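## Task

Get the 9-volt battery into the pedal bin and leave the bin's lid shut over it.

## Robot and tools

Robot: two arms, left_arm and right_arm, each with a two-finger gripper and a wrist camera. Fixed cameras cam_head_left and cam_head_right sit on a bar behind the arms; wrist cameras are cam_left_wrist and cam_right_wrist. All images are 672x504.

Frames: the scene frame has its origin at table-top height, midway between the nominal arm bases, +z up, +x out over the table, and left_arm on the +y side (not tied to image left/right). Calibrated bases: left_arm at (+0.044, +0.354, 0) m, quat_wxyz (+1.000, 0, 0, -0.012); right_arm at (+0.042, -0.329, 0) m, quat_wxyz (+1.000, 0, 0, +0.021). Every hand position, quaternion, velocity, target and wrist-camera pose in results is in that arm's own base frame; fixed cameras and the table use the scene frame. The gripper's fingers point along its +z axis and open and close along its y axis. end_effector_position is the point between the pads, roughly 1 cm short of the fingertips. Reported poses can be a few centimetres off, more at long reach.

Row layout (used by every moving tool): 16 plain numbers, always both arms: left_arm x, y, z, qw, qx, qy, qz, opening, then right_arm x, y, z, qw, qx, qy, qz, opening. x, y, z are an absolute hand position in metres in that arm's base frame; the quaternion is an absolute orientation, w first, same frame. So each 8-number half is a pose plus opening, not an offset. Opening runs from -1 (shut) to +1 (fully open, 0.094 m); it is an absolute command, and 0 means half open, not "unchanged".

execute_actions(actions, cameras): actions is a list of actions; each action is a table of up to 15 rows, one row per 1/30 s step, padded with its last row to 15 steps (0.5 s). Each gripper's target in an action must lie within 0.6 m of where that gripper is when the action starts, measured along each of the gripper's own axes; otherwise the action is rejected for both arms, and a bad first action rejects the whole call. An empty actions list returns the state plus all camera images. cameras: list of names, ["all"], [] or null.

move(target, speed, blend, opening_speed, grip_force, blocking, cameras): straight-line paths from each arm's "Hand target" to one row or through a list of up to 15 rows (no 0.6 m limit), all finishing together, capped at 10 s total. speed is top path speed in m/s, 0.002 to 2.9 (default 0.25); rotation is capped at twice that in rad/s; give one value or one per target. blend (m) rounds corners of a list; 0 stops at each point. opening_speed (per second on the -1..+1 scale, at least 0.2) ramps the fingers; use it to close gently. grip_force is newtons per pad, 10 to 50, one value or one per arm; it persists, and lower force closes slowly. blocking=false returns after about 0.5 s while the move continues; a new move replaces it. Paths do not avoid obstacles or the other arm. Result adds a "move:" line: done, off_target, moving, held, fault, plus limits (paced = pose clipped, held = steps withheld). An arm not named in the ending is done (within 10 mm and 2 degrees).

wait(seconds 0 to 10): let time pass holding commands; returns early if a running move ends. stop(): brakes a running move. zoom_image(camera, region [x0, y0, x1, y1] pixels, max 504x504): closer look at the latest image of that camera. finished_scene(scene): give the current scene's number to end it; irreversible, and the goal must hold without the robot.

Control facts: orientation commands are clipped to 40 degrees from the measured one each step, so big turns take several actions; resend the full intended quaternion every row rather than copying a drifted reading. An arm may stop a few centimetres from its command due to friction and weight. To keep an arm still, keep resending its last reported pose and desired opening. Avoid sweeping the hand near its own base (it can flip the shoulder); go around. Near-straight arms overshoot speed.

Results: positions, quaternions, Hand target, Tool commands (current opening commands), grip_measured (finger opening on the -1..+1 scale, reads up to ~2.5 mm wide when empty, and under squeeze a few mm narrower than the part), Joint positions (last value = opening in m), joint torques (include gravity, offsets and noise; joints 1-3 wrap at ±28 N m), Joint velocities ("within noise" if idle), motor temperatures, and step readings for actions. grip_measured tracks your command even after contact, so it shows no stop; to grip firmly command well below the part's width, to release command well above grip_measured. Joint ranges (rad): waist -2.618 to 3.054, shoulder 0 to 3.142, elbow 0 to 3.142 (straight 2.901), wrist pitch and yaw -1.571 to 1.571, wrist roll -2.094 to 2.094.

Motor heat: holding loads, stretching out or pushing into unreachable poses heats motors. MOTOR HOT appears at 75 °C; at 90 °C an OVER-TEMPERATURE FAULT folds that arm and disables it; at 100 °C it collapses. The scene keeps running while the operator thinks.

Avoid: dropping objects from height, releasing things still moving, striking fixed or heavy items, hard presses, arms or grippers touching each other (can fail outright), strain on wrist camera cables, any arm stop, and anything leaving the table. Loose objects may be nudged occasionally.

Camera calibration (K, distortion, T_world_to_cam) is supplied per camera and may be slightly off; the fixed cameras are most accurate near image centre.

Each tool is called after "Request:" in YAML: its name, and indented under it one key for each argument.

## Session

Request:
execute_actions:
  actions: []

Scene clock: 0.00 s.
left_arm: end_effector_position=(+0.3846, +0.0023, +0.1423) grip_measured=+1.000 end_effector_quat_wxyz=(+0.680, -0.017, +0.733, +0.016) | right_arm: end_effector_position=(+0.3791, -0.0135, +0.1413) grip_measured=+1.000 end_effector_quat_wxyz=(+0.681, +0.045, +0.730, -0.051)
Joint positions: left_arm=[-0.034 1.548 0.237 1.235 -0.08 -0.006 0.094] | right_arm=[0.049 1.551 0.218 1.263 0.185 0 0.094]
Joint velocities: within noise
Joint torques (N m): no reading
Motor temperatures (°C): left_arm=[24 22 27 21 23 22 22] | right_arm=[22 21 28 21 19 22 23]
Heat: left arm: 27 °C; right arm: 28 °C.
Hand target: left_arm +0.3857, +0.0023, +0.1458; +0.683, -0.017, +0.730, +0.016 | right_arm +0.3805, -0.0135, +0.1470; +0.687, +0.046, +0.724, -0.050
Tool commands: left_gripper/opening=+1.0 right_gripper/opening=+1.0
camera_calibration:
cam_left_wrist: T_world_to_cam=[[0.0471676, -0.998309, 0.0339691, -0.023463], [-0.379532, -0.0493678, -0.92386, 0.313287], [0.923975, 0.0306839, -0.381219, -0.193325], [0, 0, 0, 1]] pos_world=[0.298637, -0.00202505, 0.216531]
cam_right_wrist: T_world_to_cam=[[-0.172711, -0.984575, 0.0279884, 0.0425863], [-0.361294, 0.0368911, -0.931722, 0.306243], [0.916318, -0.171031, -0.362092, -0.19029], [0, 0, 0, 1]] pos_world=[0.292365, -0.00191372, 0.215239]

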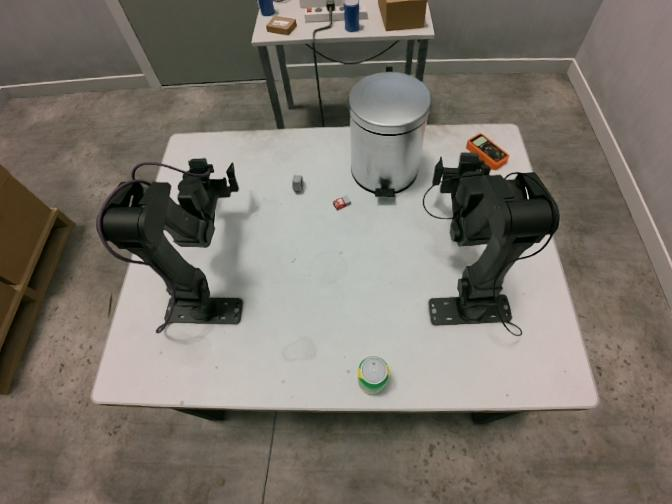

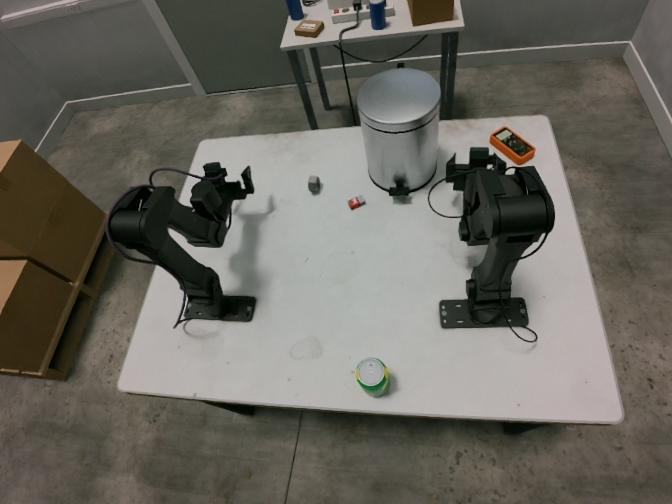

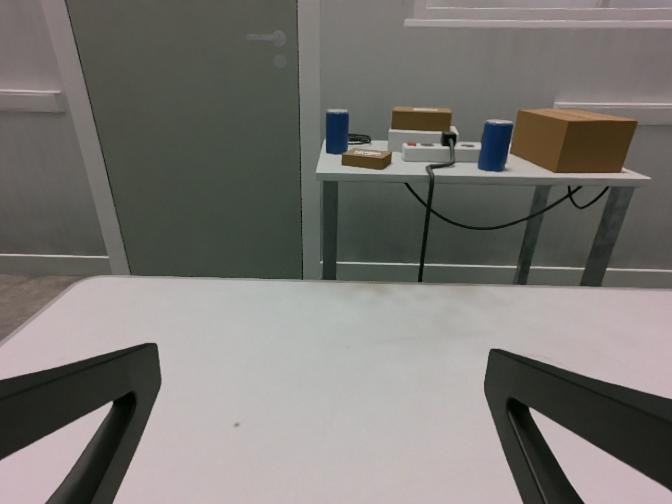

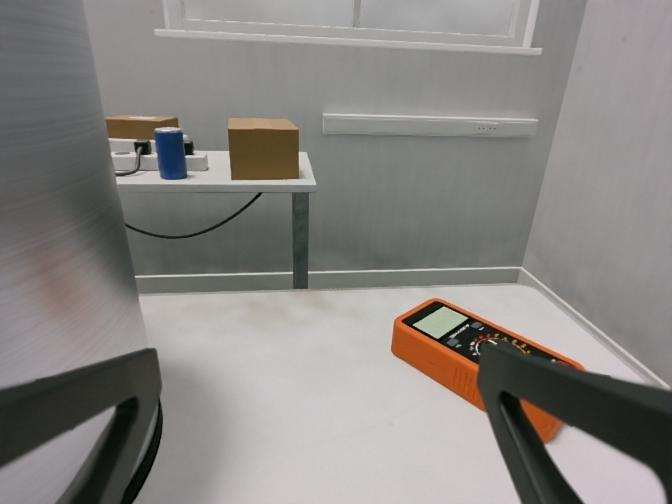

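Request:
zoom_image:
  camera: "cam_head_left"
  region: [270, 160, 370, 235]

Request:
zoom_image:
  camera: "cam_head_right"
  region: [290, 60, 460, 220]

Request:
zoom_image:
  camera: "cam_head_left"
  region: [310, 60, 470, 220]

Scaled by 5.040.

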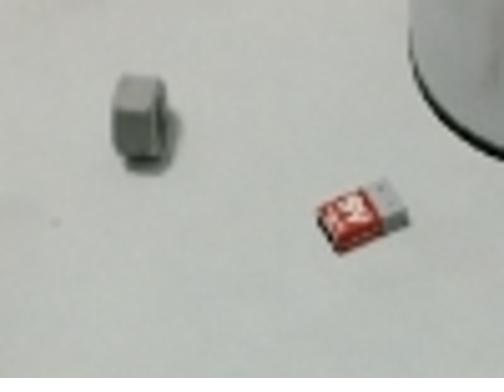

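Scaled by 2.965.

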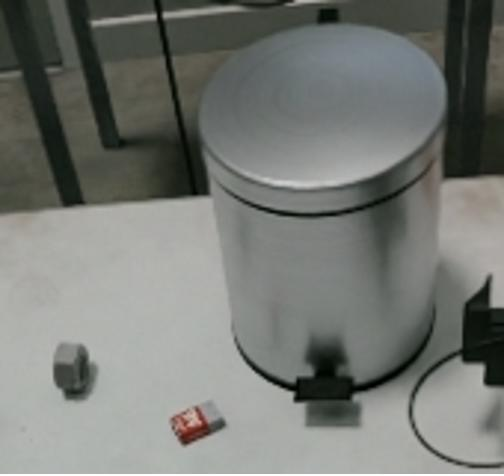

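Scaled by 3.150.

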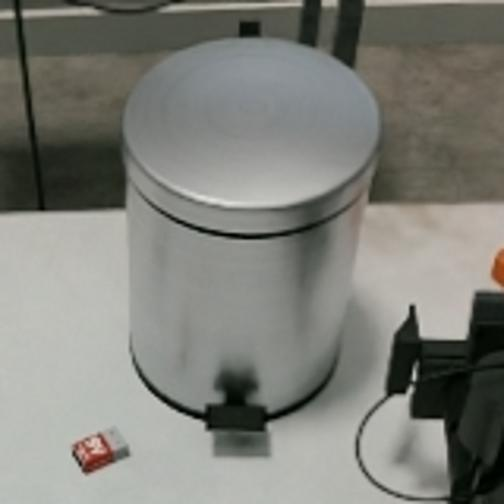

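Request:
move:
  target: [0.3857,0.0023,0.1458,0.683,-0.017,0.730,0.016,-1,0.3,0.27,0.18,0,-0.862,0.507,0,1]
  speed: 0.4
  cameras: ["cam_right_wrist","cam_head_left"]

Scene clock: 43.03 s.
left_arm: end_effector_position=(+0.3846, +0.0023, +0.1423) grip_measured=-0.995 end_effector_quat_wxyz=(+0.680, -0.017, +0.733, +0.016) | right_arm: end_effector_position=(+0.2980, +0.2689, +0.1779) grip_measured=+1.000 end_effector_quat_wxyz=(-0.040, +0.860, -0.509, +0.012)
Joint positions: left_arm=[-0.034 1.548 0.237 1.235 -0.08 -0.006 0] | right_arm=[0.731 2.039 2.094 -1.542 0 -1.341 0.094]
Joint torques (N m): left_arm=[-0.09 -5.3 4.53 1.94 -0.01 0.03] | right_arm=[-0.08 -8.99 6.89 0.38 -0.04 -0.08]
Heat: left arm: 28 °C; right arm: 29 °C.
Hand target: left_arm +0.3857, +0.0023, +0.1458; +0.683, -0.017, +0.730, +0.016 | right_arm +0.2998, +0.2697, +0.1795; -0.040, +0.861, -0.507, +0.013
Off the commanded pose: left_arm 0.004 m, 1 deg | right_arm 0.003 m, 5 deg.
joint sent to its limit (right arm) — joint 4 (wrist pitch), lower limit. The joint targets are off in orientation, not in position.
move: off_target (right_arm)
camera_calibration:
cam_right_wrist: T_world_to_cam=[[0.864909, 0.487089, 0.121146, -0.416004], [0.441339, -0.852977, 0.278657, 0.0853755], [0.239066, -0.187547, -0.952719, 0.256842], [0, 0, 0, 1]] pos_world=[0.260724, 0.323624, 0.271305]
Images, in order (width x height): cam_head_left 672x504, cam_right_wrist 672x504.

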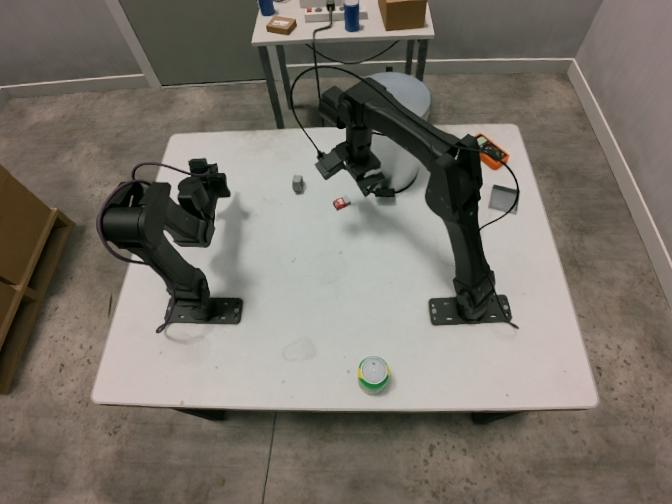

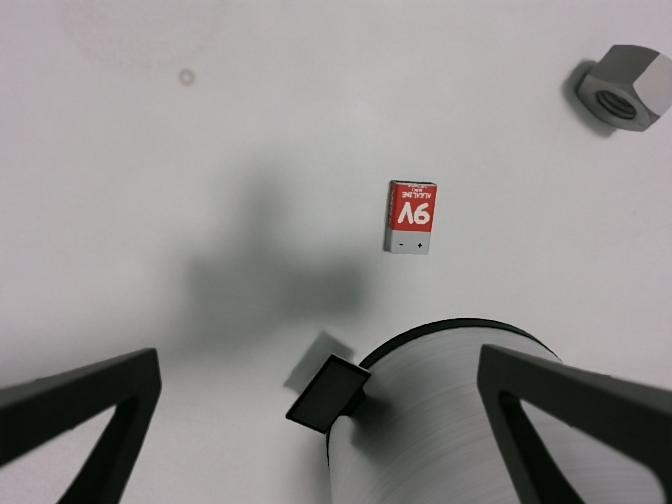

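Request:
move:
  target: [0.3857,0.0023,0.1458,0.683,-0.017,0.730,0.016,-1,0.355,0.315,0.09,0,-0.839,0.544,0,1]
  speed: 0.3
  cameras: ["cam_right_wrist"]

Scene clock: 55.33 s.
left_arm: end_effector_position=(+0.3846, +0.0023, +0.1423) grip_measured=-0.995 end_effector_quat_wxyz=(+0.680, -0.017, +0.733, +0.016) | right_arm: end_effector_position=(+0.3525, +0.3157, +0.0838) grip_measured=+1.000 end_effector_quat_wxyz=(+0.001, +0.842, -0.540, +0.000)
Joint positions: left_arm=[-0.034 1.548 0.237 1.235 -0.08 -0.006 0] | right_arm=[0.729 2.474 2.442 -1.542 0.001 -1.272 0.094]
Joint torques (N m): left_arm=[-0.06 -5.29 4.56 1.93 -0.01 0.03] | right_arm=[-0.36 -13.03 6.68 0.29 -0.03 0.07]
Motor temperatures (°C): left_arm=[24 23 28 26 23 21 22] | right_arm=[21 23 30 23 19 22 23]
Heat: left arm: 28 °C; right arm: 30 °C.
Hand target: left_arm +0.3857, +0.0023, +0.1458; +0.683, -0.017, +0.730, +0.016 | right_arm +0.3548, +0.3148, +0.0898; -0.004, +0.839, -0.544, +0.001
Off the commanded pose: left_arm 0.004 m, 1 deg | right_arm 0.007 m, 1 deg.
joint sent to its limit (right arm) — joint 4 (wrist pitch), lower limit. The joint targets still meet the commanded pose.
move: done
camera_calibration:
cam_right_wrist: T_world_to_cam=[[0.902792, 0.428459, 0.0372726, -0.46233], [0.398866, -0.866537, 0.300032, 0.144968], [0.160849, -0.255999, -0.953201, 0.212212], [0, 0, 0, 1]] pos_world=[0.325431, 0.378036, 0.176018]
Images, in order (width x height): cam_right_wrist 672x504.

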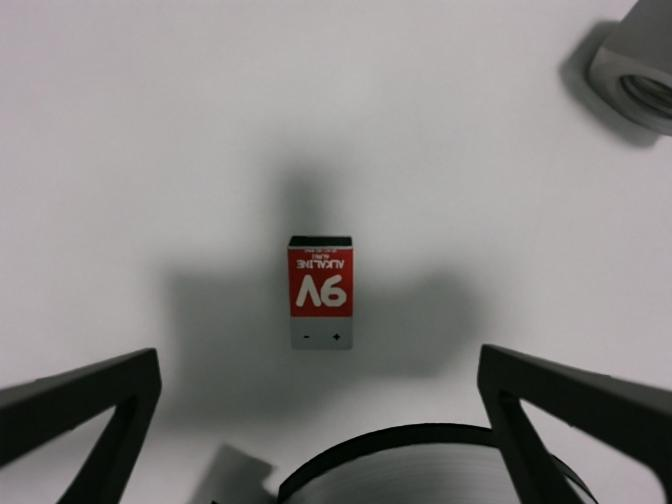

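Request:
move:
  target: [0.3857,0.0023,0.1458,0.683,-0.017,0.730,0.016,-1,0.358,0.311,0.027,0,-0.839,0.544,0,1]
  speed: 0.12
  cameras: ["cam_right_wrist"]

Scene clock: 63.27 s.
left_arm: end_effector_position=(+0.3846, +0.0023, +0.1423) grip_measured=-0.995 end_effector_quat_wxyz=(+0.680, -0.017, +0.733, +0.016) | right_arm: end_effector_position=(+0.3552, +0.3114, +0.0205) grip_measured=+1.000 end_effector_quat_wxyz=(+0.012, +0.839, -0.544, -0.001)
Joint positions: left_arm=[-0.034 1.548 0.237 1.235 -0.08 -0.006 0] | right_arm=[0.719 2.469 2.18 -1.306 0.004 -1.273 0.094]
Joint torques (N m): left_arm=[-0.08 -5.29 4.53 1.93 0 0.03] | right_arm=[-0.42 -14.74 3.77 0.49 -0.05 -0.04]
Heat: left arm: 28 °C; right arm: 30 °C.
Hand target: left_arm +0.3857, +0.0023, +0.1458; +0.683, -0.017, +0.730, +0.016 | right_arm +0.3579, +0.3111, +0.0270; +0.000, +0.839, -0.544, +0.000
Off the commanded pose: left_arm 0.004 m, 1 deg | right_arm 0.007 m, 1 deg.
move: done
camera_calibration:
cam_right_wrist: T_world_to_cam=[[0.907048, 0.420646, 0.01793, -0.459186], [0.395196, -0.865311, 0.308312, 0.159938], [0.145205, -0.272568, -0.951116, 0.160943], [0, 0, 0, 1]] pos_world=[0.329927, 0.375419, 0.111998]
Images, in order (width x height): cam_right_wrist 672x504.

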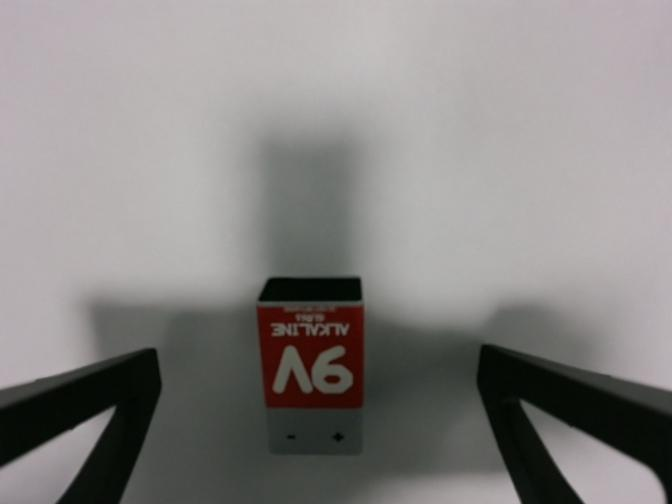

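Request:
move:
  target:
    - [0.3857,0.0023,0.1458,0.683,-0.017,0.730,0.016,-1,0.358,0.311,0.023,0,-0.839,0.544,0,1]
    - [0.3857,0.0023,0.1458,0.683,-0.017,0.730,0.016,-1,0.358,0.311,0.023,0,-0.839,0.544,0,-0.6]
    - [0.3857,0.0023,0.1458,0.683,-0.017,0.730,0.016,-1,0.355,0.311,0.1,0,-0.839,0.544,0,-0.6]
  speed: 0.15
  opening_speed: 1.0
  cameras: ["cam_right_wrist"]

Scene clock: 74.57 s.
left_arm: end_effector_position=(+0.3846, +0.0023, +0.1423) grip_measured=-0.995 end_effector_quat_wxyz=(+0.680, -0.017, +0.733, +0.016) | right_arm: end_effector_position=(+0.3548, +0.3105, +0.0854) grip_measured=-0.455 end_effector_quat_wxyz=(+0.003, +0.839, -0.544, +0.002)
Joint positions: left_arm=[-0.034 1.548 0.237 1.235 -0.08 -0.006 0] | right_arm=[0.719 2.464 2.431 -1.541 0.006 -1.273 0.026]
Joint torques (N m): left_arm=[-0.06 -5.31 4.56 1.93 0 0.02] | right_arm=[-0.06 -14.49 5.91 0.25 -0.08 0]
Motor temperatures (°C): left_arm=[24 23 28 27 23 21 22] | right_arm=[21 28 30 22 19 22 23]
Heat: left arm: 28 °C; right arm: 30 °C.
Hand target: left_arm +0.3857, +0.0023, +0.1458; +0.683, -0.017, +0.730, +0.016 | right_arm +0.3546, +0.3108, +0.0995; -0.010, +0.839, -0.544, +0.003
Off the commanded pose: left_arm 0.004 m, 1 deg | right_arm 0.015 m, 0 deg.
joint sent to its limit (right arm) — joint 4 (wrist pitch), lower limit. The joint targets still meet the commanded pose.
move: off_target (right_arm)
camera_calibration:
cam_right_wrist: T_world_to_cam=[[0.906426, 0.420686, 0.0376206, -0.461105], [0.390505, -0.868659, 0.304857, 0.142254], [0.160929, -0.261639, -0.951655, 0.213562], [0, 0, 0, 1]] pos_world=[0.328038, 0.373427, 0.177217]
Images, in order (width x height): cam_right_wrist 672x504.

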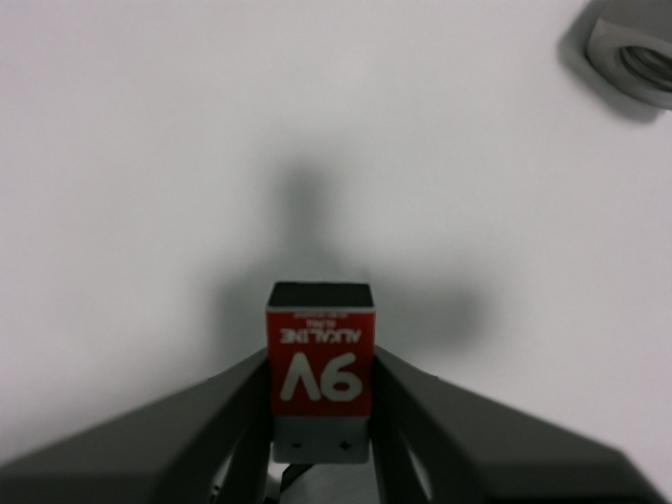

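Request:
move:
  target:
    - [0.3857,0.0023,0.1458,0.683,-0.017,0.730,0.016,-1,0.28,0.2,0.27,0.2,-0.7,0.7,0,-0.6]
    - [0.36,-0.15,0.17,0.837,0.162,0.347,-0.391,-1,0.32,0.06,0.40,0.854,-0.083,0.493,0.143,-0.6]
    - [0.31,-0.43,0.13,0.837,0.162,0.347,-0.391,-1,0.32,0.06,0.40,0.854,-0.083,0.493,0.143,-0.6]
  speed: 0.5
  blend: 0.05
  cameras: ["cam_left_wrist","cam_head_left","cam_right_wrist"]

Scene clock: 91.23 s.
left_arm: end_effector_position=(+0.3100, -0.4278, +0.1152) grip_measured=-0.995 end_effector_quat_wxyz=(+0.670, +0.299, +0.605, -0.309) | right_arm: end_effector_position=(+0.3220, +0.0599, +0.3968) grip_measured=-0.455 end_effector_quat_wxyz=(+0.850, -0.086, +0.501, +0.141)
Joint positions: left_arm=[-0.974 2.237 0.815 1.511 -0.083 0.033 0] | right_arm=[0.041 0.952 0.475 1 -0.257 0.139 0.026]
Joint torques (N m): left_arm=[-0.61 -8.77 5.16 2.69 -0.11 -0.06] | right_arm=[0.5 -1.58 5.67 1.68 0.16 0.08]
Heat: left arm: 29 °C; right arm: 30 °C.
Hand target: left_arm +0.3098, -0.4296, +0.1302; +0.691, +0.280, +0.583, -0.323 | right_arm +0.3200, +0.0601, +0.3999; +0.854, -0.083, +0.493, +0.143
Off the commanded pose: left_arm 0.015 m, 40 deg | right_arm 0.004 m, 1 deg.
joint sent to its limit (left arm) — joint 4 (wrist pitch), upper limit. The joint targets are off in orientation, not in position.
move: off_target (left_arm); limits=paced
camera_calibration:
cam_left_wrist: T_world_to_cam=[[-0.779115, -0.626824, 0.00842834, -0.0305], [-0.147036, 0.169657, -0.974473, 0.266177], [0.609393, -0.760465, -0.224348, -0.380421], [0, 0, 0, 1]] pos_world=[0.247201, -0.353574, 0.174292]
cam_right_wrist: T_world_to_cam=[[0.287586, -0.957752, -0.00246474, -0.0398787], [0.190911, 0.0598468, -0.979781, 0.360889], [0.938535, 0.281301, 0.200057, -0.290313], [0, 0, 0, 1]] pos_world=[0.21504, 0.0218734, 0.411574]
Images, in order (width x height): cam_head_left 672x504, cam_left_wrist 672x504, cam_right_wrist 672x504.

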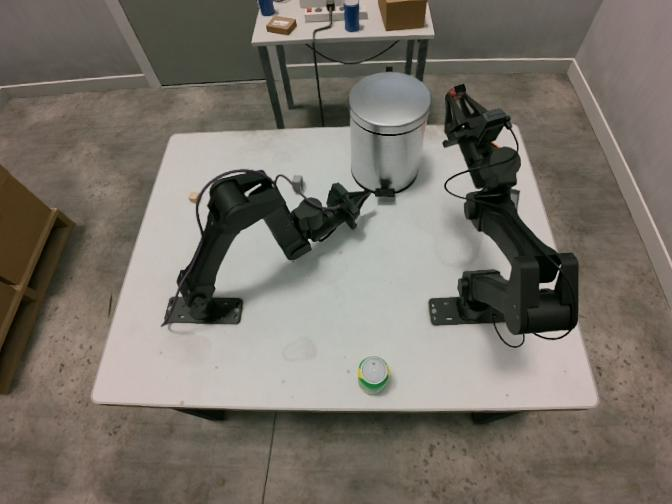

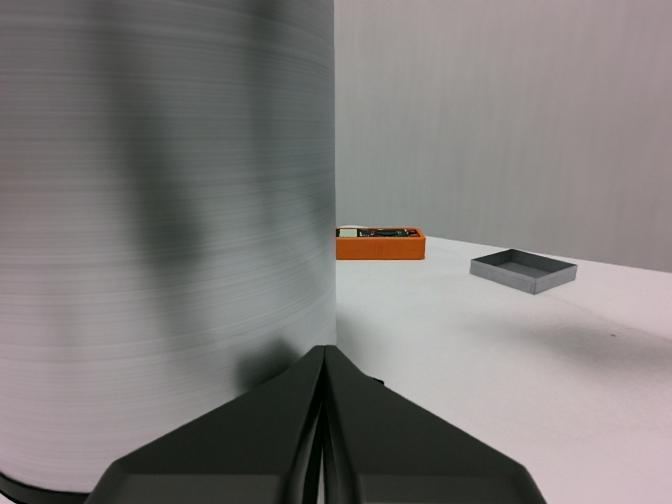

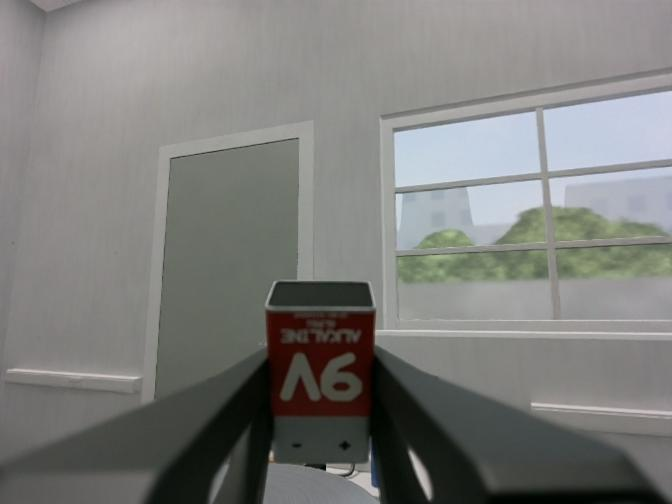

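Request:
move:
  target: [0.29,-0.40,0.15,0.347,0.391,0.837,-0.162,-1,0.32,0.06,0.38,0.337,-0.155,0.927,0.056,-0.6]
  speed: 0.7
  cameras: ["cam_left_wrist","cam_head_left","cam_right_wrist"]

Scene clock: 98.50 s.
left_arm: end_effector_position=(+0.2855, -0.3948, +0.1433) grip_measured=-0.995 end_effector_quat_wxyz=(+0.343, +0.397, +0.837, -0.156) | right_arm: end_effector_position=(+0.3188, +0.0588, +0.3737) grip_measured=-0.455 end_effector_quat_wxyz=(+0.329, -0.150, +0.931, +0.059)
Joint positions: left_arm=[-0.974 1.749 1.286 -0.338 -0.073 -0.057 0] | right_arm=[0.096 1.496 2.093 -1.501 -0.151 -0.171 0.026]
Joint torques (N m): left_arm=[0.28 -8.38 9.05 1.47 0.04 -0.09] | right_arm=[0.42 -3.99 6.19 1.32 -0.05 -0.06]
Heat: left arm: 31 °C; right arm: 30 °C.
Hand target: left_arm +0.2899, -0.3997, +0.1500; +0.347, +0.391, +0.837, -0.162 | right_arm +0.3199, +0.0600, +0.3800; +0.337, -0.155, +0.927, +0.056
Off the commanded pose: left_arm 0.010 m, 1 deg | right_arm 0.007 m, 1 deg.
move: done
camera_calibration:
cam_left_wrist: T_world_to_cam=[[-0.756606, -0.653752, 0.0124574, -0.0466211], [-0.59074, 0.675264, -0.441639, 0.534265], [0.28031, -0.341506, -0.897106, 0.0216302], [0, 0, 0, 1]] pos_world=[0.274274, -0.383862, 0.255938]
cam_right_wrist: T_world_to_cam=[[0.303517, -0.952421, 0.0277972, -0.0567765], [-0.882495, -0.291994, -0.368704, 0.473407], [0.359278, 0.0873768, -0.929131, 0.3357], [0, 0, 0, 1]] pos_world=[0.314402, 0.0548243, 0.488035]
Images, in order (width x height): cam_head_left 672x504, cam_left_wrist 672x504, cam_right_wrist 672x504.

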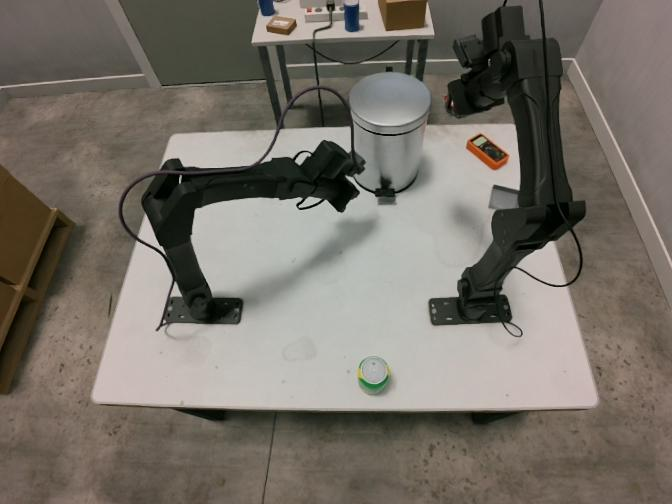

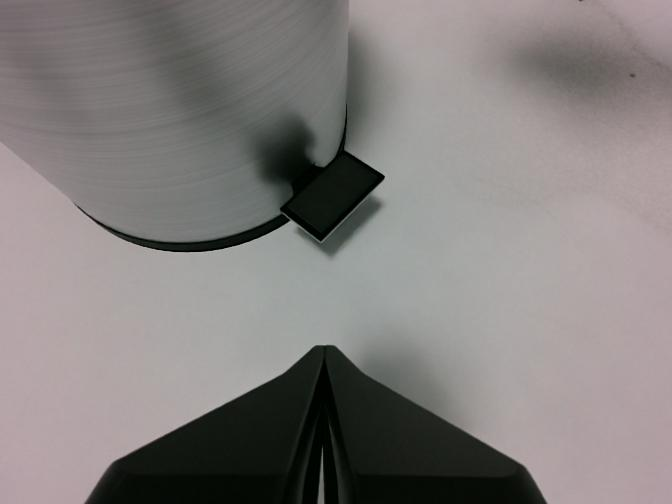

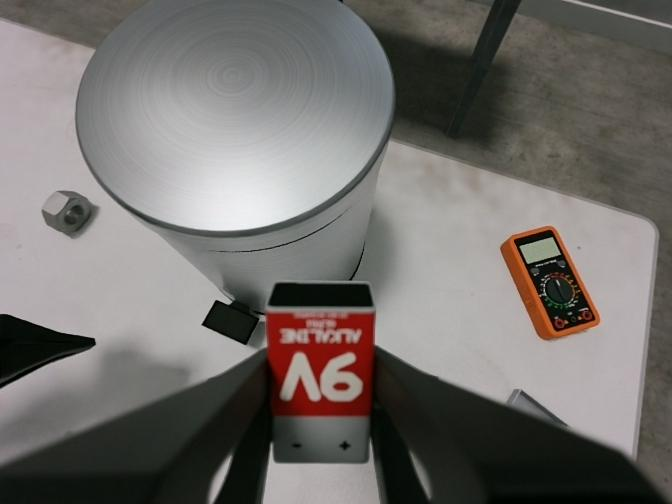

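Request:
move:
  target: [0.357,-0.490,0.075,0.347,0.391,0.837,-0.162,-1,0.32,0.06,0.38,0.337,-0.155,0.927,0.056,-0.6]
  speed: 0.2
  cameras: ["cam_left_wrist","cam_head_right","cam_right_wrist"]

Scene clock: 111.40 s.
left_arm: end_effector_position=(+0.3495, -0.4847, +0.0754) grip_measured=-0.995 end_effector_quat_wxyz=(+0.342, +0.396, +0.838, -0.157) | right_arm: end_effector_position=(+0.3187, +0.0588, +0.3737) grip_measured=-0.455 end_effector_quat_wxyz=(+0.328, -0.150, +0.931, +0.059)
Joint positions: left_arm=[-0.968 2.23 1.701 -0.272 -0.066 -0.057 0] | right_arm=[0.096 1.496 2.093 -1.501 -0.151 -0.171 0.026]
Joint torques (N m): left_arm=[0.51 -11.38 8.7 1.64 0.02 -0.02] | right_arm=[0.51 -3.97 6.2 1.32 -0.05 -0.06]
Heat: left arm: 29 °C; right arm: 30 °C.
Hand target: left_arm +0.3567, -0.4897, +0.0751; +0.347, +0.391, +0.837, -0.162 | right_arm +0.3199, +0.0600, +0.3800; +0.337, -0.155, +0.927, +0.056
Off the commanded pose: left_arm 0.009 m, 1 deg | right_arm 0.007 m, 1 deg.
move: done
camera_calibration:
cam_left_wrist: T_world_to_cam=[[-0.755806, -0.654564, 0.0174177, -0.0572689], [-0.593737, 0.673869, -0.439746, 0.603018], [0.276105, -0.342704, -0.897953, -0.0870146], [0, 0, 0, 1]] pos_world=[0.338775, -0.473661, 0.188037]
cam_right_wrist: T_world_to_cam=[[0.30353, -0.952419, 0.0277017, -0.0567342], [-0.88261, -0.291998, -0.368424, 0.473307], [0.358983, 0.087378, -0.929245, 0.335848], [0, 0, 0, 1]] pos_world=[0.314402, 0.0548243, 0.488034]
Images, in order (width x height): cam_head_right 672x504, cam_left_wrist 672x504, cam_right_wrist 672x504.

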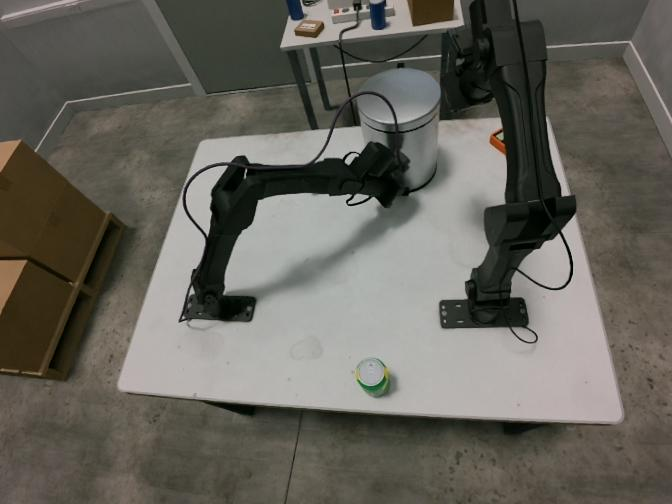

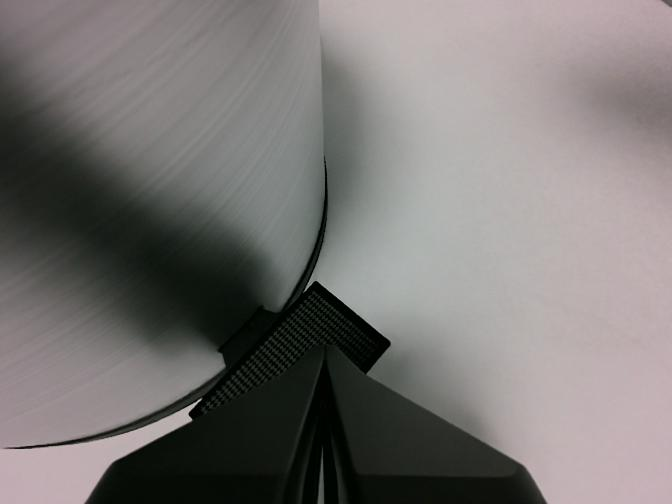

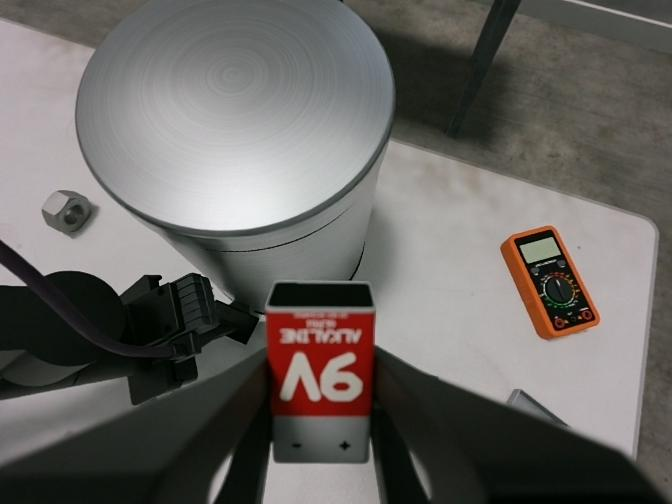

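Request:
move:
  target: [0.356,-0.483,0.02,0.347,0.391,0.837,-0.162,-1,0.32,0.06,0.38,0.337,-0.155,0.927,0.056,-0.6]
  speed: 0.1
  cameras: ["cam_left_wrist","cam_head_left","cam_right_wrist"]

Scene clock: 120.87 s.
left_arm: end_effector_position=(+0.3602, -0.4954, +0.0705) grip_measured=-0.995 end_effector_quat_wxyz=(+0.390, +0.382, +0.817, -0.184) | right_arm: end_effector_position=(+0.3187, +0.0588, +0.3737) grip_measured=-0.455 end_effector_quat_wxyz=(+0.328, -0.150, +0.931, +0.059)
Joint positions: left_arm=[-0.963 2.246 1.613 -0.048 -0.065 -0.057 0] | right_arm=[0.096 1.496 2.093 -1.501 -0.151 -0.171 0.026]
Joint torques (N m): left_arm=[0.69 -8.65 4.25 1.46 0.07 0.01] | right_arm=[0.49 -3.99 6.16 1.31 -0.05 -0.06]
Heat: left arm: 30 °C; right arm: 30 °C.
Hand target: left_arm +0.3544, -0.4810, +0.0221; +0.347, +0.391, +0.837, -0.162 | right_arm +0.3199, +0.0600, +0.3800; +0.337, -0.155, +0.927, +0.056
Off the commanded pose: left_arm 0.052 m, 6 deg | right_arm 0.007 m, 1 deg.
move: off_target (left_arm)
camera_calibration:
cam_left_wrist: T_world_to_cam=[[-0.755041, -0.654918, 0.0315388, -0.057573], [-0.562779, 0.622633, -0.543699, 0.585267], [0.336441, -0.428264, -0.838688, -0.166348], [0, 0, 0, 1]] pos_world=[0.341872, -0.473353, 0.180511]
cam_right_wrist: T_world_to_cam=[[0.30353, -0.952419, 0.0277017, -0.0567342], [-0.88261, -0.291998, -0.368424, 0.473307], [0.358983, 0.087378, -0.929245, 0.335848], [0, 0, 0, 1]] pos_world=[0.314402, 0.0548243, 0.488034]
Images, in order (width x height): cam_head_left 672x504, cam_left_wrist 672x504, cam_right_wrist 672x504.

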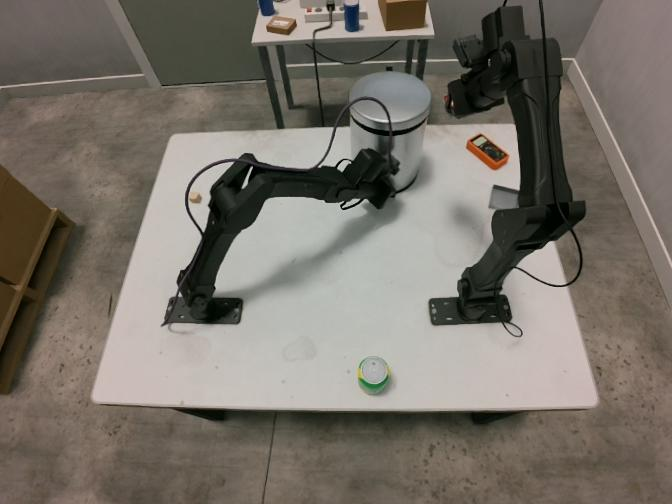

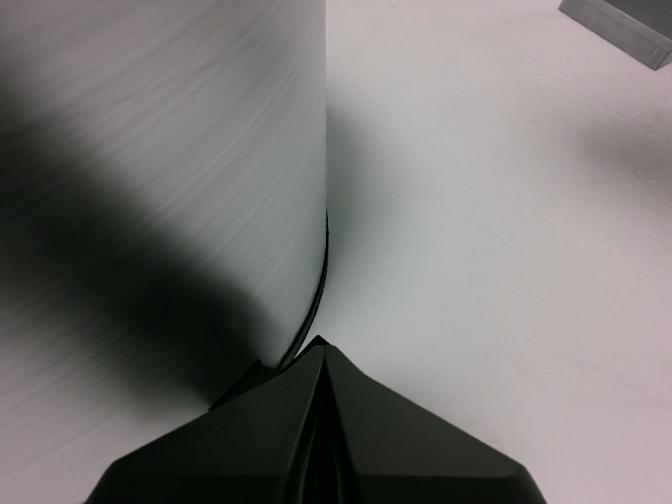

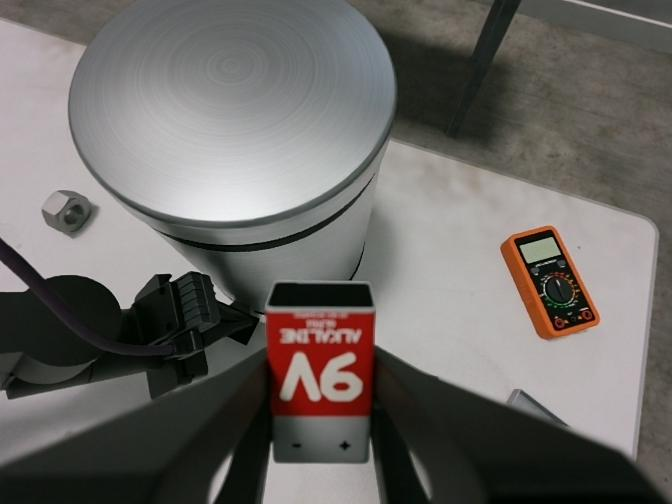

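Request:
move:
  target: [0.345,-0.472,-0.06,0.347,0.391,0.837,-0.162,-1,0.32,0.06,0.38,0.337,-0.155,0.927,0.056,-0.6]
  speed: 0.12
  cameras: ["cam_left_wrist","cam_head_left","cam_right_wrist"]

Scene clock: 126.80 s.
left_arm: end_effector_position=(+0.3633, -0.5009, +0.0408) grip_measured=-0.995 end_effector_quat_wxyz=(+0.445, +0.366, +0.788, -0.218) | right_arm: end_effector_position=(+0.3187, +0.0588, +0.3737) grip_measured=-0.455 end_effector_quat_wxyz=(+0.328, -0.150, +0.931, +0.059)
Joint positions: left_arm=[-0.963 2.308 1.452 0.321 -0.061 -0.057 0] | right_arm=[0.096 1.496 2.093 -1.501 -0.151 -0.171 0.026]
Joint torques (N m): left_arm=[0.14 -5.42 2.67 0.67 -0.01 -0.02] | right_arm=[0.44 -3.99 6.16 1.31 -0.04 -0.07]
Heat: left arm: 29 °C; right arm: 29 °C.
Hand target: left_arm +0.3404, -0.4656, -0.0515; +0.349, +0.391, +0.836, -0.163 | right_arm +0.3199, +0.0600, +0.3800; +0.337, -0.155, +0.927, +0.056
Off the commanded pose: left_arm 0.106 m, 14 deg | right_arm 0.007 m, 1 deg.
move: off_target (left_arm)
camera_calibration:
cam_left_wrist: T_world_to_cam=[[-0.760101, -0.647992, 0.0485118, -0.0531913], [-0.511768, 0.550957, -0.659196, 0.524478], [0.400426, -0.525882, -0.750404, -0.270407], [0, 0, 0, 1]] pos_world=[0.336258, -0.465635, 0.145399]
cam_right_wrist: T_world_to_cam=[[0.30353, -0.952419, 0.0277017, -0.0567342], [-0.88261, -0.291998, -0.368424, 0.473307], [0.358983, 0.087378, -0.929245, 0.335848], [0, 0, 0, 1]] pos_world=[0.314402, 0.0548243, 0.488034]
Images, in order (width x height): cam_head_left 672x504, cam_left_wrist 672x504, cam_right_wrist 672x504.

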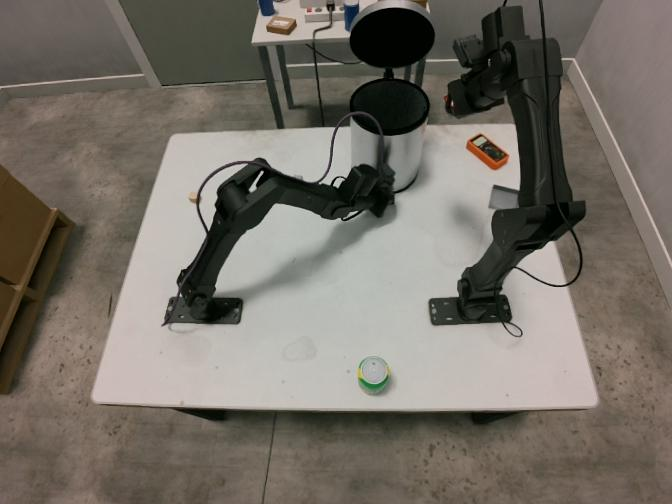

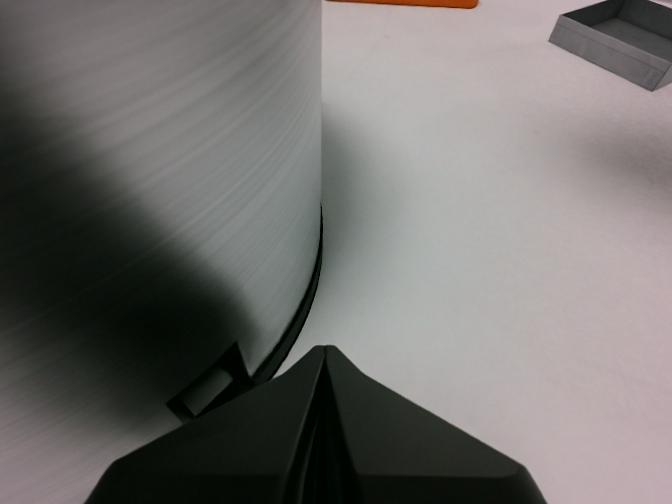

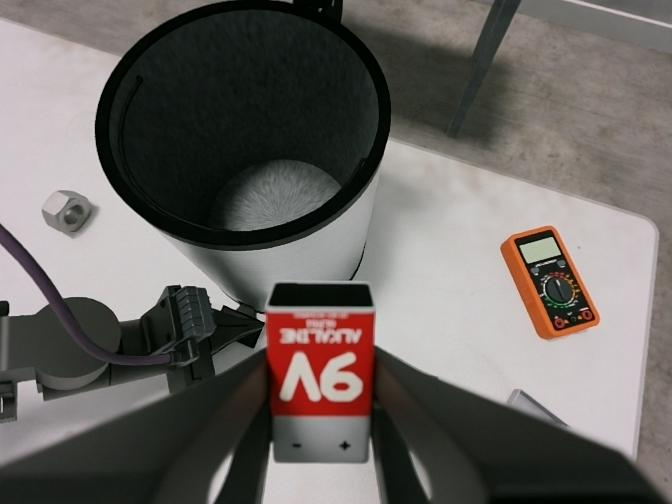

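Request:
move:
  target:
    - [0.345,-0.472,-0.06,0.347,0.391,0.837,-0.162,-1,0.485,0.176,0.37,0.129,-0.172,0.976,0.023,-0.6]
    - [0.345,-0.472,-0.06,0.347,0.391,0.837,-0.162,-1,0.495,0.179,0.20,0.129,-0.172,0.976,0.023,-0.6]
  speed: 0.3
  blend: 0.02
  cameras: ["cam_head_left","cam_right_wrist"]

Scene clock: 138.83 s.
left_arm: end_effector_position=(+0.3629, -0.5004, +0.0404) grip_measured=-0.995 end_effector_quat_wxyz=(+0.450, +0.365, +0.784, -0.221) | right_arm: end_effector_position=(+0.4942, +0.1801, +0.1976) grip_measured=-0.455 end_effector_quat_wxyz=(+0.189, -0.174, +0.966, +0.037)
Joint positions: left_arm=[-0.963 2.308 1.435 0.352 -0.061 -0.057 0] | right_arm=[0.344 2.459 2.829 -1.554 -0.01 -0.009 0.026]
Joint torques (N m): left_arm=[0.13 -5.59 3.47 0.46 -0.01 -0.02] | right_arm=[0.06 -12.51 4.96 0.95 0.06 0.08]
Heat: left arm: 28 °C; right arm: 29 °C.
Hand target: left_arm +0.3402, -0.4652, -0.0513; +0.350, +0.390, +0.836, -0.163 | right_arm +0.4945, +0.1788, +0.1995; +0.191, -0.170, +0.966, +0.034
Off the commanded pose: left_arm 0.106 m, 15 deg | right_arm 0.003 m, 7 deg.
elbow stopped short (right arm): the move would have taken joint 3 (elbow) straighter than the controller allows.
joint sent to its limit (right arm) — joint 4 (wrist pitch), lower limit. The joint targets are off in orientation, not in position.
move: off_target (left_arm, right_arm)
camera_calibration:
cam_right_wrist: T_world_to_cam=[[0.345941, -0.937582, 0.0355772, -0.0147569], [-0.933799, -0.347741, -0.0842298, 0.577959], [0.0913439, -0.0040834, -0.995811, 0.260555], [0, 0, 0, 1]] pos_world=[0.521003, 0.188208, 0.308669]
Images, in order (width x height): cam_head_left 672x504, cam_right_wrist 672x504.

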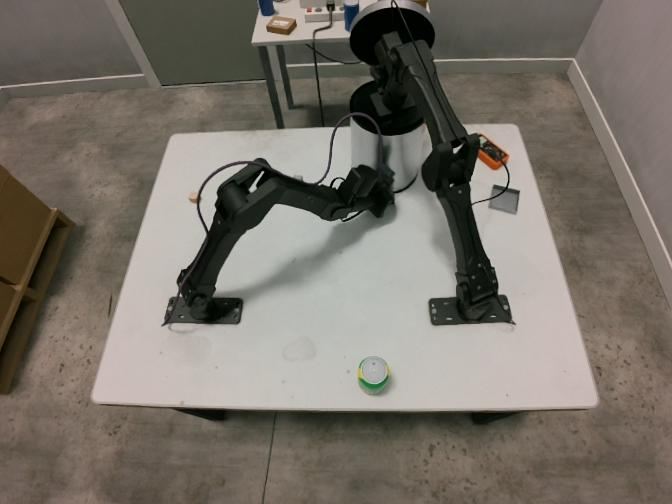

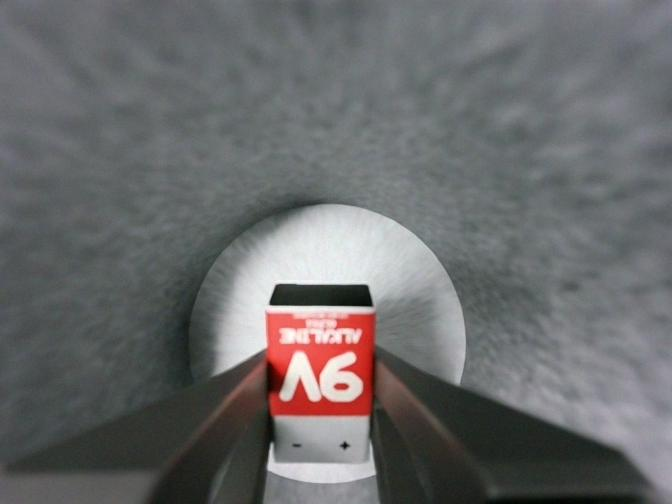

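Request:
move:
  target:
    - [0.345,-0.472,-0.06,0.347,0.391,0.837,-0.162,-1,0.495,0.179,0.165,0.129,-0.172,0.976,0.023,-0.6]
    - [0.345,-0.472,-0.06,0.347,0.391,0.837,-0.162,-1,0.495,0.179,0.165,0.129,-0.172,0.976,0.023,-0.1]
  speed: 0.2
  cameras: ["cam_right_wrist"]

Request:
move:
  target:
    - [0.345,-0.472,-0.06,0.347,0.391,0.837,-0.162,-1,0.485,0.176,0.36,0.129,-0.172,0.976,0.023,-0.1]
    - [0.345,-0.472,-0.06,0.347,0.391,0.837,-0.162,-1,0.30,0.03,0.38,0.337,-0.155,0.927,0.056,-0.1]
  speed: 0.4
  blend: 0.02
  cameras: ["cam_right_wrist"]

Scene clock: 149.60 s.
left_arm: end_effector_position=(+0.3628, -0.5002, +0.0403) grip_measured=-0.995 end_effector_quat_wxyz=(+0.452, +0.364, +0.784, -0.222) | right_arm: end_effector_position=(+0.4940, +0.1800, +0.1712) grip_measured=-0.103 end_effector_quat_wxyz=(+0.158, -0.174, +0.971, +0.032)
Joint positions: left_arm=[-0.963 2.308 1.43 0.361 -0.061 -0.057 0] | right_arm=[0.344 2.495 2.802 -1.554 -0.009 -0.009 0.042]
Joint torques (N m): left_arm=[0.16 -5.65 3.71 0.39 -0.01 -0.02] | right_arm=[0.05 -11.92 4.62 0.86 0.07 0.06]
Heat: left arm: 27 °C; right arm: 29 °C.
Hand target: left_arm +0.3400, -0.4650, -0.0514; +0.350, +0.390, +0.836, -0.163 | right_arm +0.4945, +0.1788, +0.1647; +0.151, -0.172, +0.973, +0.027
Off the commanded pose: left_arm 0.106 m, 15 deg | right_arm 0.006 m, 4 deg.
joint sent to its limit (right arm) — joint 4 (wrist pitch), lower limit. The joint targets are off in orientation, not in position.
move: off_target (left_arm, right_arm); target 2's new opening was sent with right_arm's hand 0.006 m and 4 deg from that target
camera_calibration:
cam_right_wrist: T_world_to_cam=[[0.347268, -0.937113, 0.0349724, -0.0145165], [-0.937224, -0.348094, -0.0210168, 0.566429], [0.0318688, -0.0254785, -0.999167, 0.268049], [0, 0, 0, 1]] pos_world=[0.527369, 0.190396, 0.280237]
Images, in order (width x height): cam_right_wrist 672x504.

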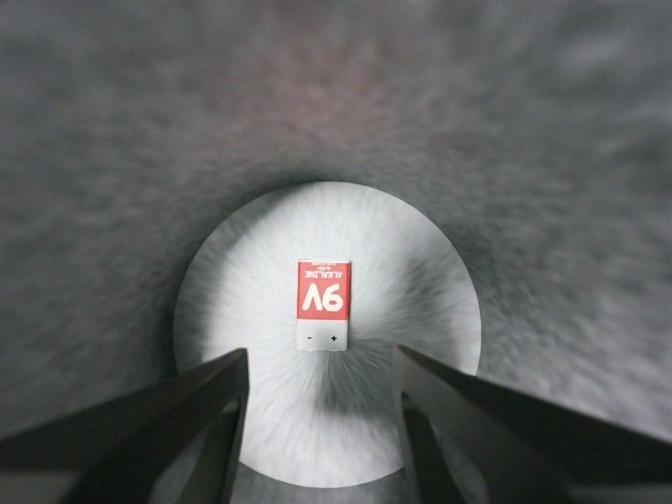

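Scene clock: 151.70 s.
left_arm: end_effector_position=(+0.3627, -0.5001, +0.0403) grip_measured=-0.995 end_effector_quat_wxyz=(+0.453, +0.364, +0.783, -0.223) | right_arm: end_effector_position=(+0.2983, +0.0288, +0.3802) grip_measured=-0.103 end_effector_quat_wxyz=(+0.335, -0.150, +0.929, +0.052)
Joint positions: left_arm=[-0.963 2.308 1.426 0.369 -0.061 -0.057 0] | right_arm=[-0.04 1.438 2.077 -1.549 -0.223 -0.284 0.042]
Joint torques (N m): left_arm=[0.13 -5.68 3.86 0.33 0 -0.02] | right_arm=[-0.34 -3.69 3.67 1.37 -0.27 -0.09]
Heat: left arm: 27 °C; right arm: 29 °C.
Hand target: left_arm +0.3399, -0.4649, -0.0513; +0.350, +0.390, +0.836, -0.164 | right_arm +0.3000, +0.0299, +0.3800; +0.337, -0.155, +0.927, +0.056
Off the commanded pose: left_arm 0.106 m, 16 deg | right_arm 0.002 m, 1 deg.
elbow stopped short (right arm): the move would have taken joint 3 (elbow) straighter than the controller allows.
move: off_target (left_arm)
camera_calibration:
cam_right_wrist: T_world_to_cam=[[0.298521, -0.953441, 0.0428417, -0.0834824], [-0.878068, -0.291959, -0.379153, 0.451587], [0.374008, 0.0755671, -0.924342, 0.345824], [0, 0, 0, 1]] pos_world=[0.292104, 0.0261162, 0.494456]
Images, in order (width x height): cam_right_wrist 672x504.

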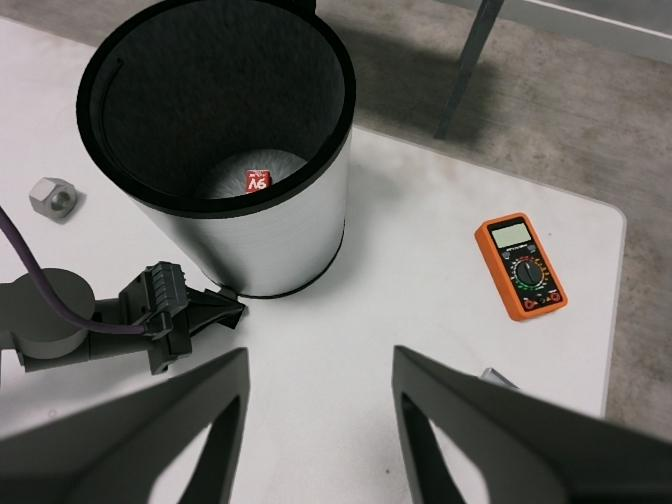

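Request:
move:
  target:
    - [0.35,-0.48,0.10,0.347,0.391,0.837,-0.162,-1,0.30,0.03,0.38,0.337,-0.155,0.927,0.056,-0.1]
    - [0.30,-0.40,0.15,0.347,0.391,0.837,-0.162,-1,0.30,0.03,0.38,0.337,-0.155,0.927,0.056,-0.1]
  speed: [0.06,0.25]
  blend: 0.02
  cameras: ["cam_head_left","cam_right_wrist"]

Scene clock: 160.30 s.
left_arm: end_effector_position=(+0.3011, -0.4044, +0.1493) grip_measured=-0.995 end_effector_quat_wxyz=(+0.349, +0.390, +0.837, -0.162) | right_arm: end_effector_position=(+0.2982, +0.0290, +0.3802) grip_measured=-0.103 end_effector_quat_wxyz=(+0.335, -0.150, +0.929, +0.052)
Joint positions: left_arm=[-0.954 1.798 1.358 -0.343 -0.058 -0.057 0] | right_arm=[-0.04 1.438 2.077 -1.549 -0.223 -0.284 0.042]
Joint torques (N m): left_arm=[0.43 -11.15 5.57 1.49 0.03 0.06] | right_arm=[-0.34 -3.54 3.71 1.37 -0.27 -0.11]
Heat: left arm: 28 °C; right arm: 29 °C.
Hand target: left_arm +0.3001, -0.4000, +0.1499; +0.347, +0.391, +0.837, -0.162 | right_arm +0.3001, +0.0300, +0.3800; +0.337, -0.155, +0.927, +0.056
Off the commanded pose: left_arm 0.005 m, 0 deg | right_arm 0.002 m, 1 deg.
move: done
camera_calibration:
cam_right_wrist: T_world_to_cam=[[0.299221, -0.953236, 0.0425236, -0.0834434], [-0.877822, -0.292471, -0.379329, 0.451683], [0.374027, 0.0761752, -0.924284, 0.345858], [0, 0, 0, 1]] pos_world=[0.292105, 0.026217, 0.494556]
Images, in order (width x height): cam_head_left 672x504, cam_right_wrist 672x504.

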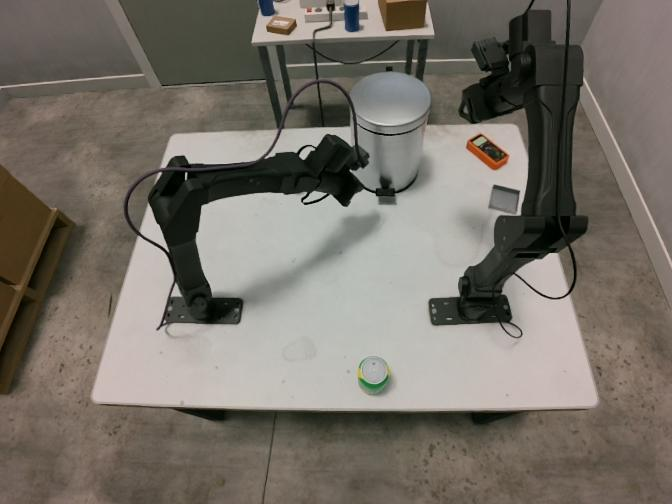

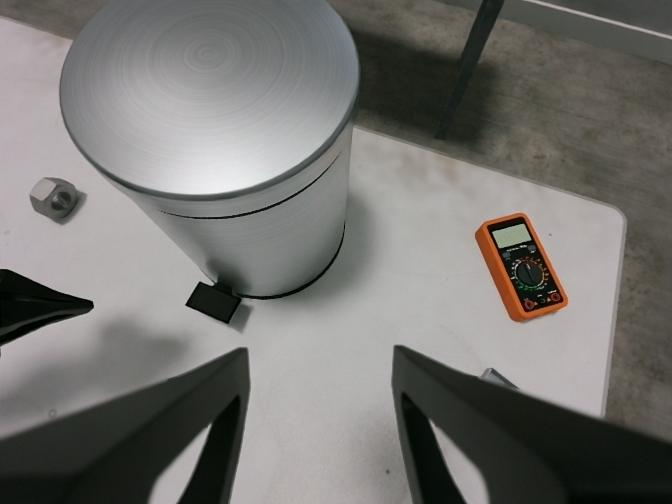

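Request:
finished_scene:
  scene: 2

The scene is finished: the task was done.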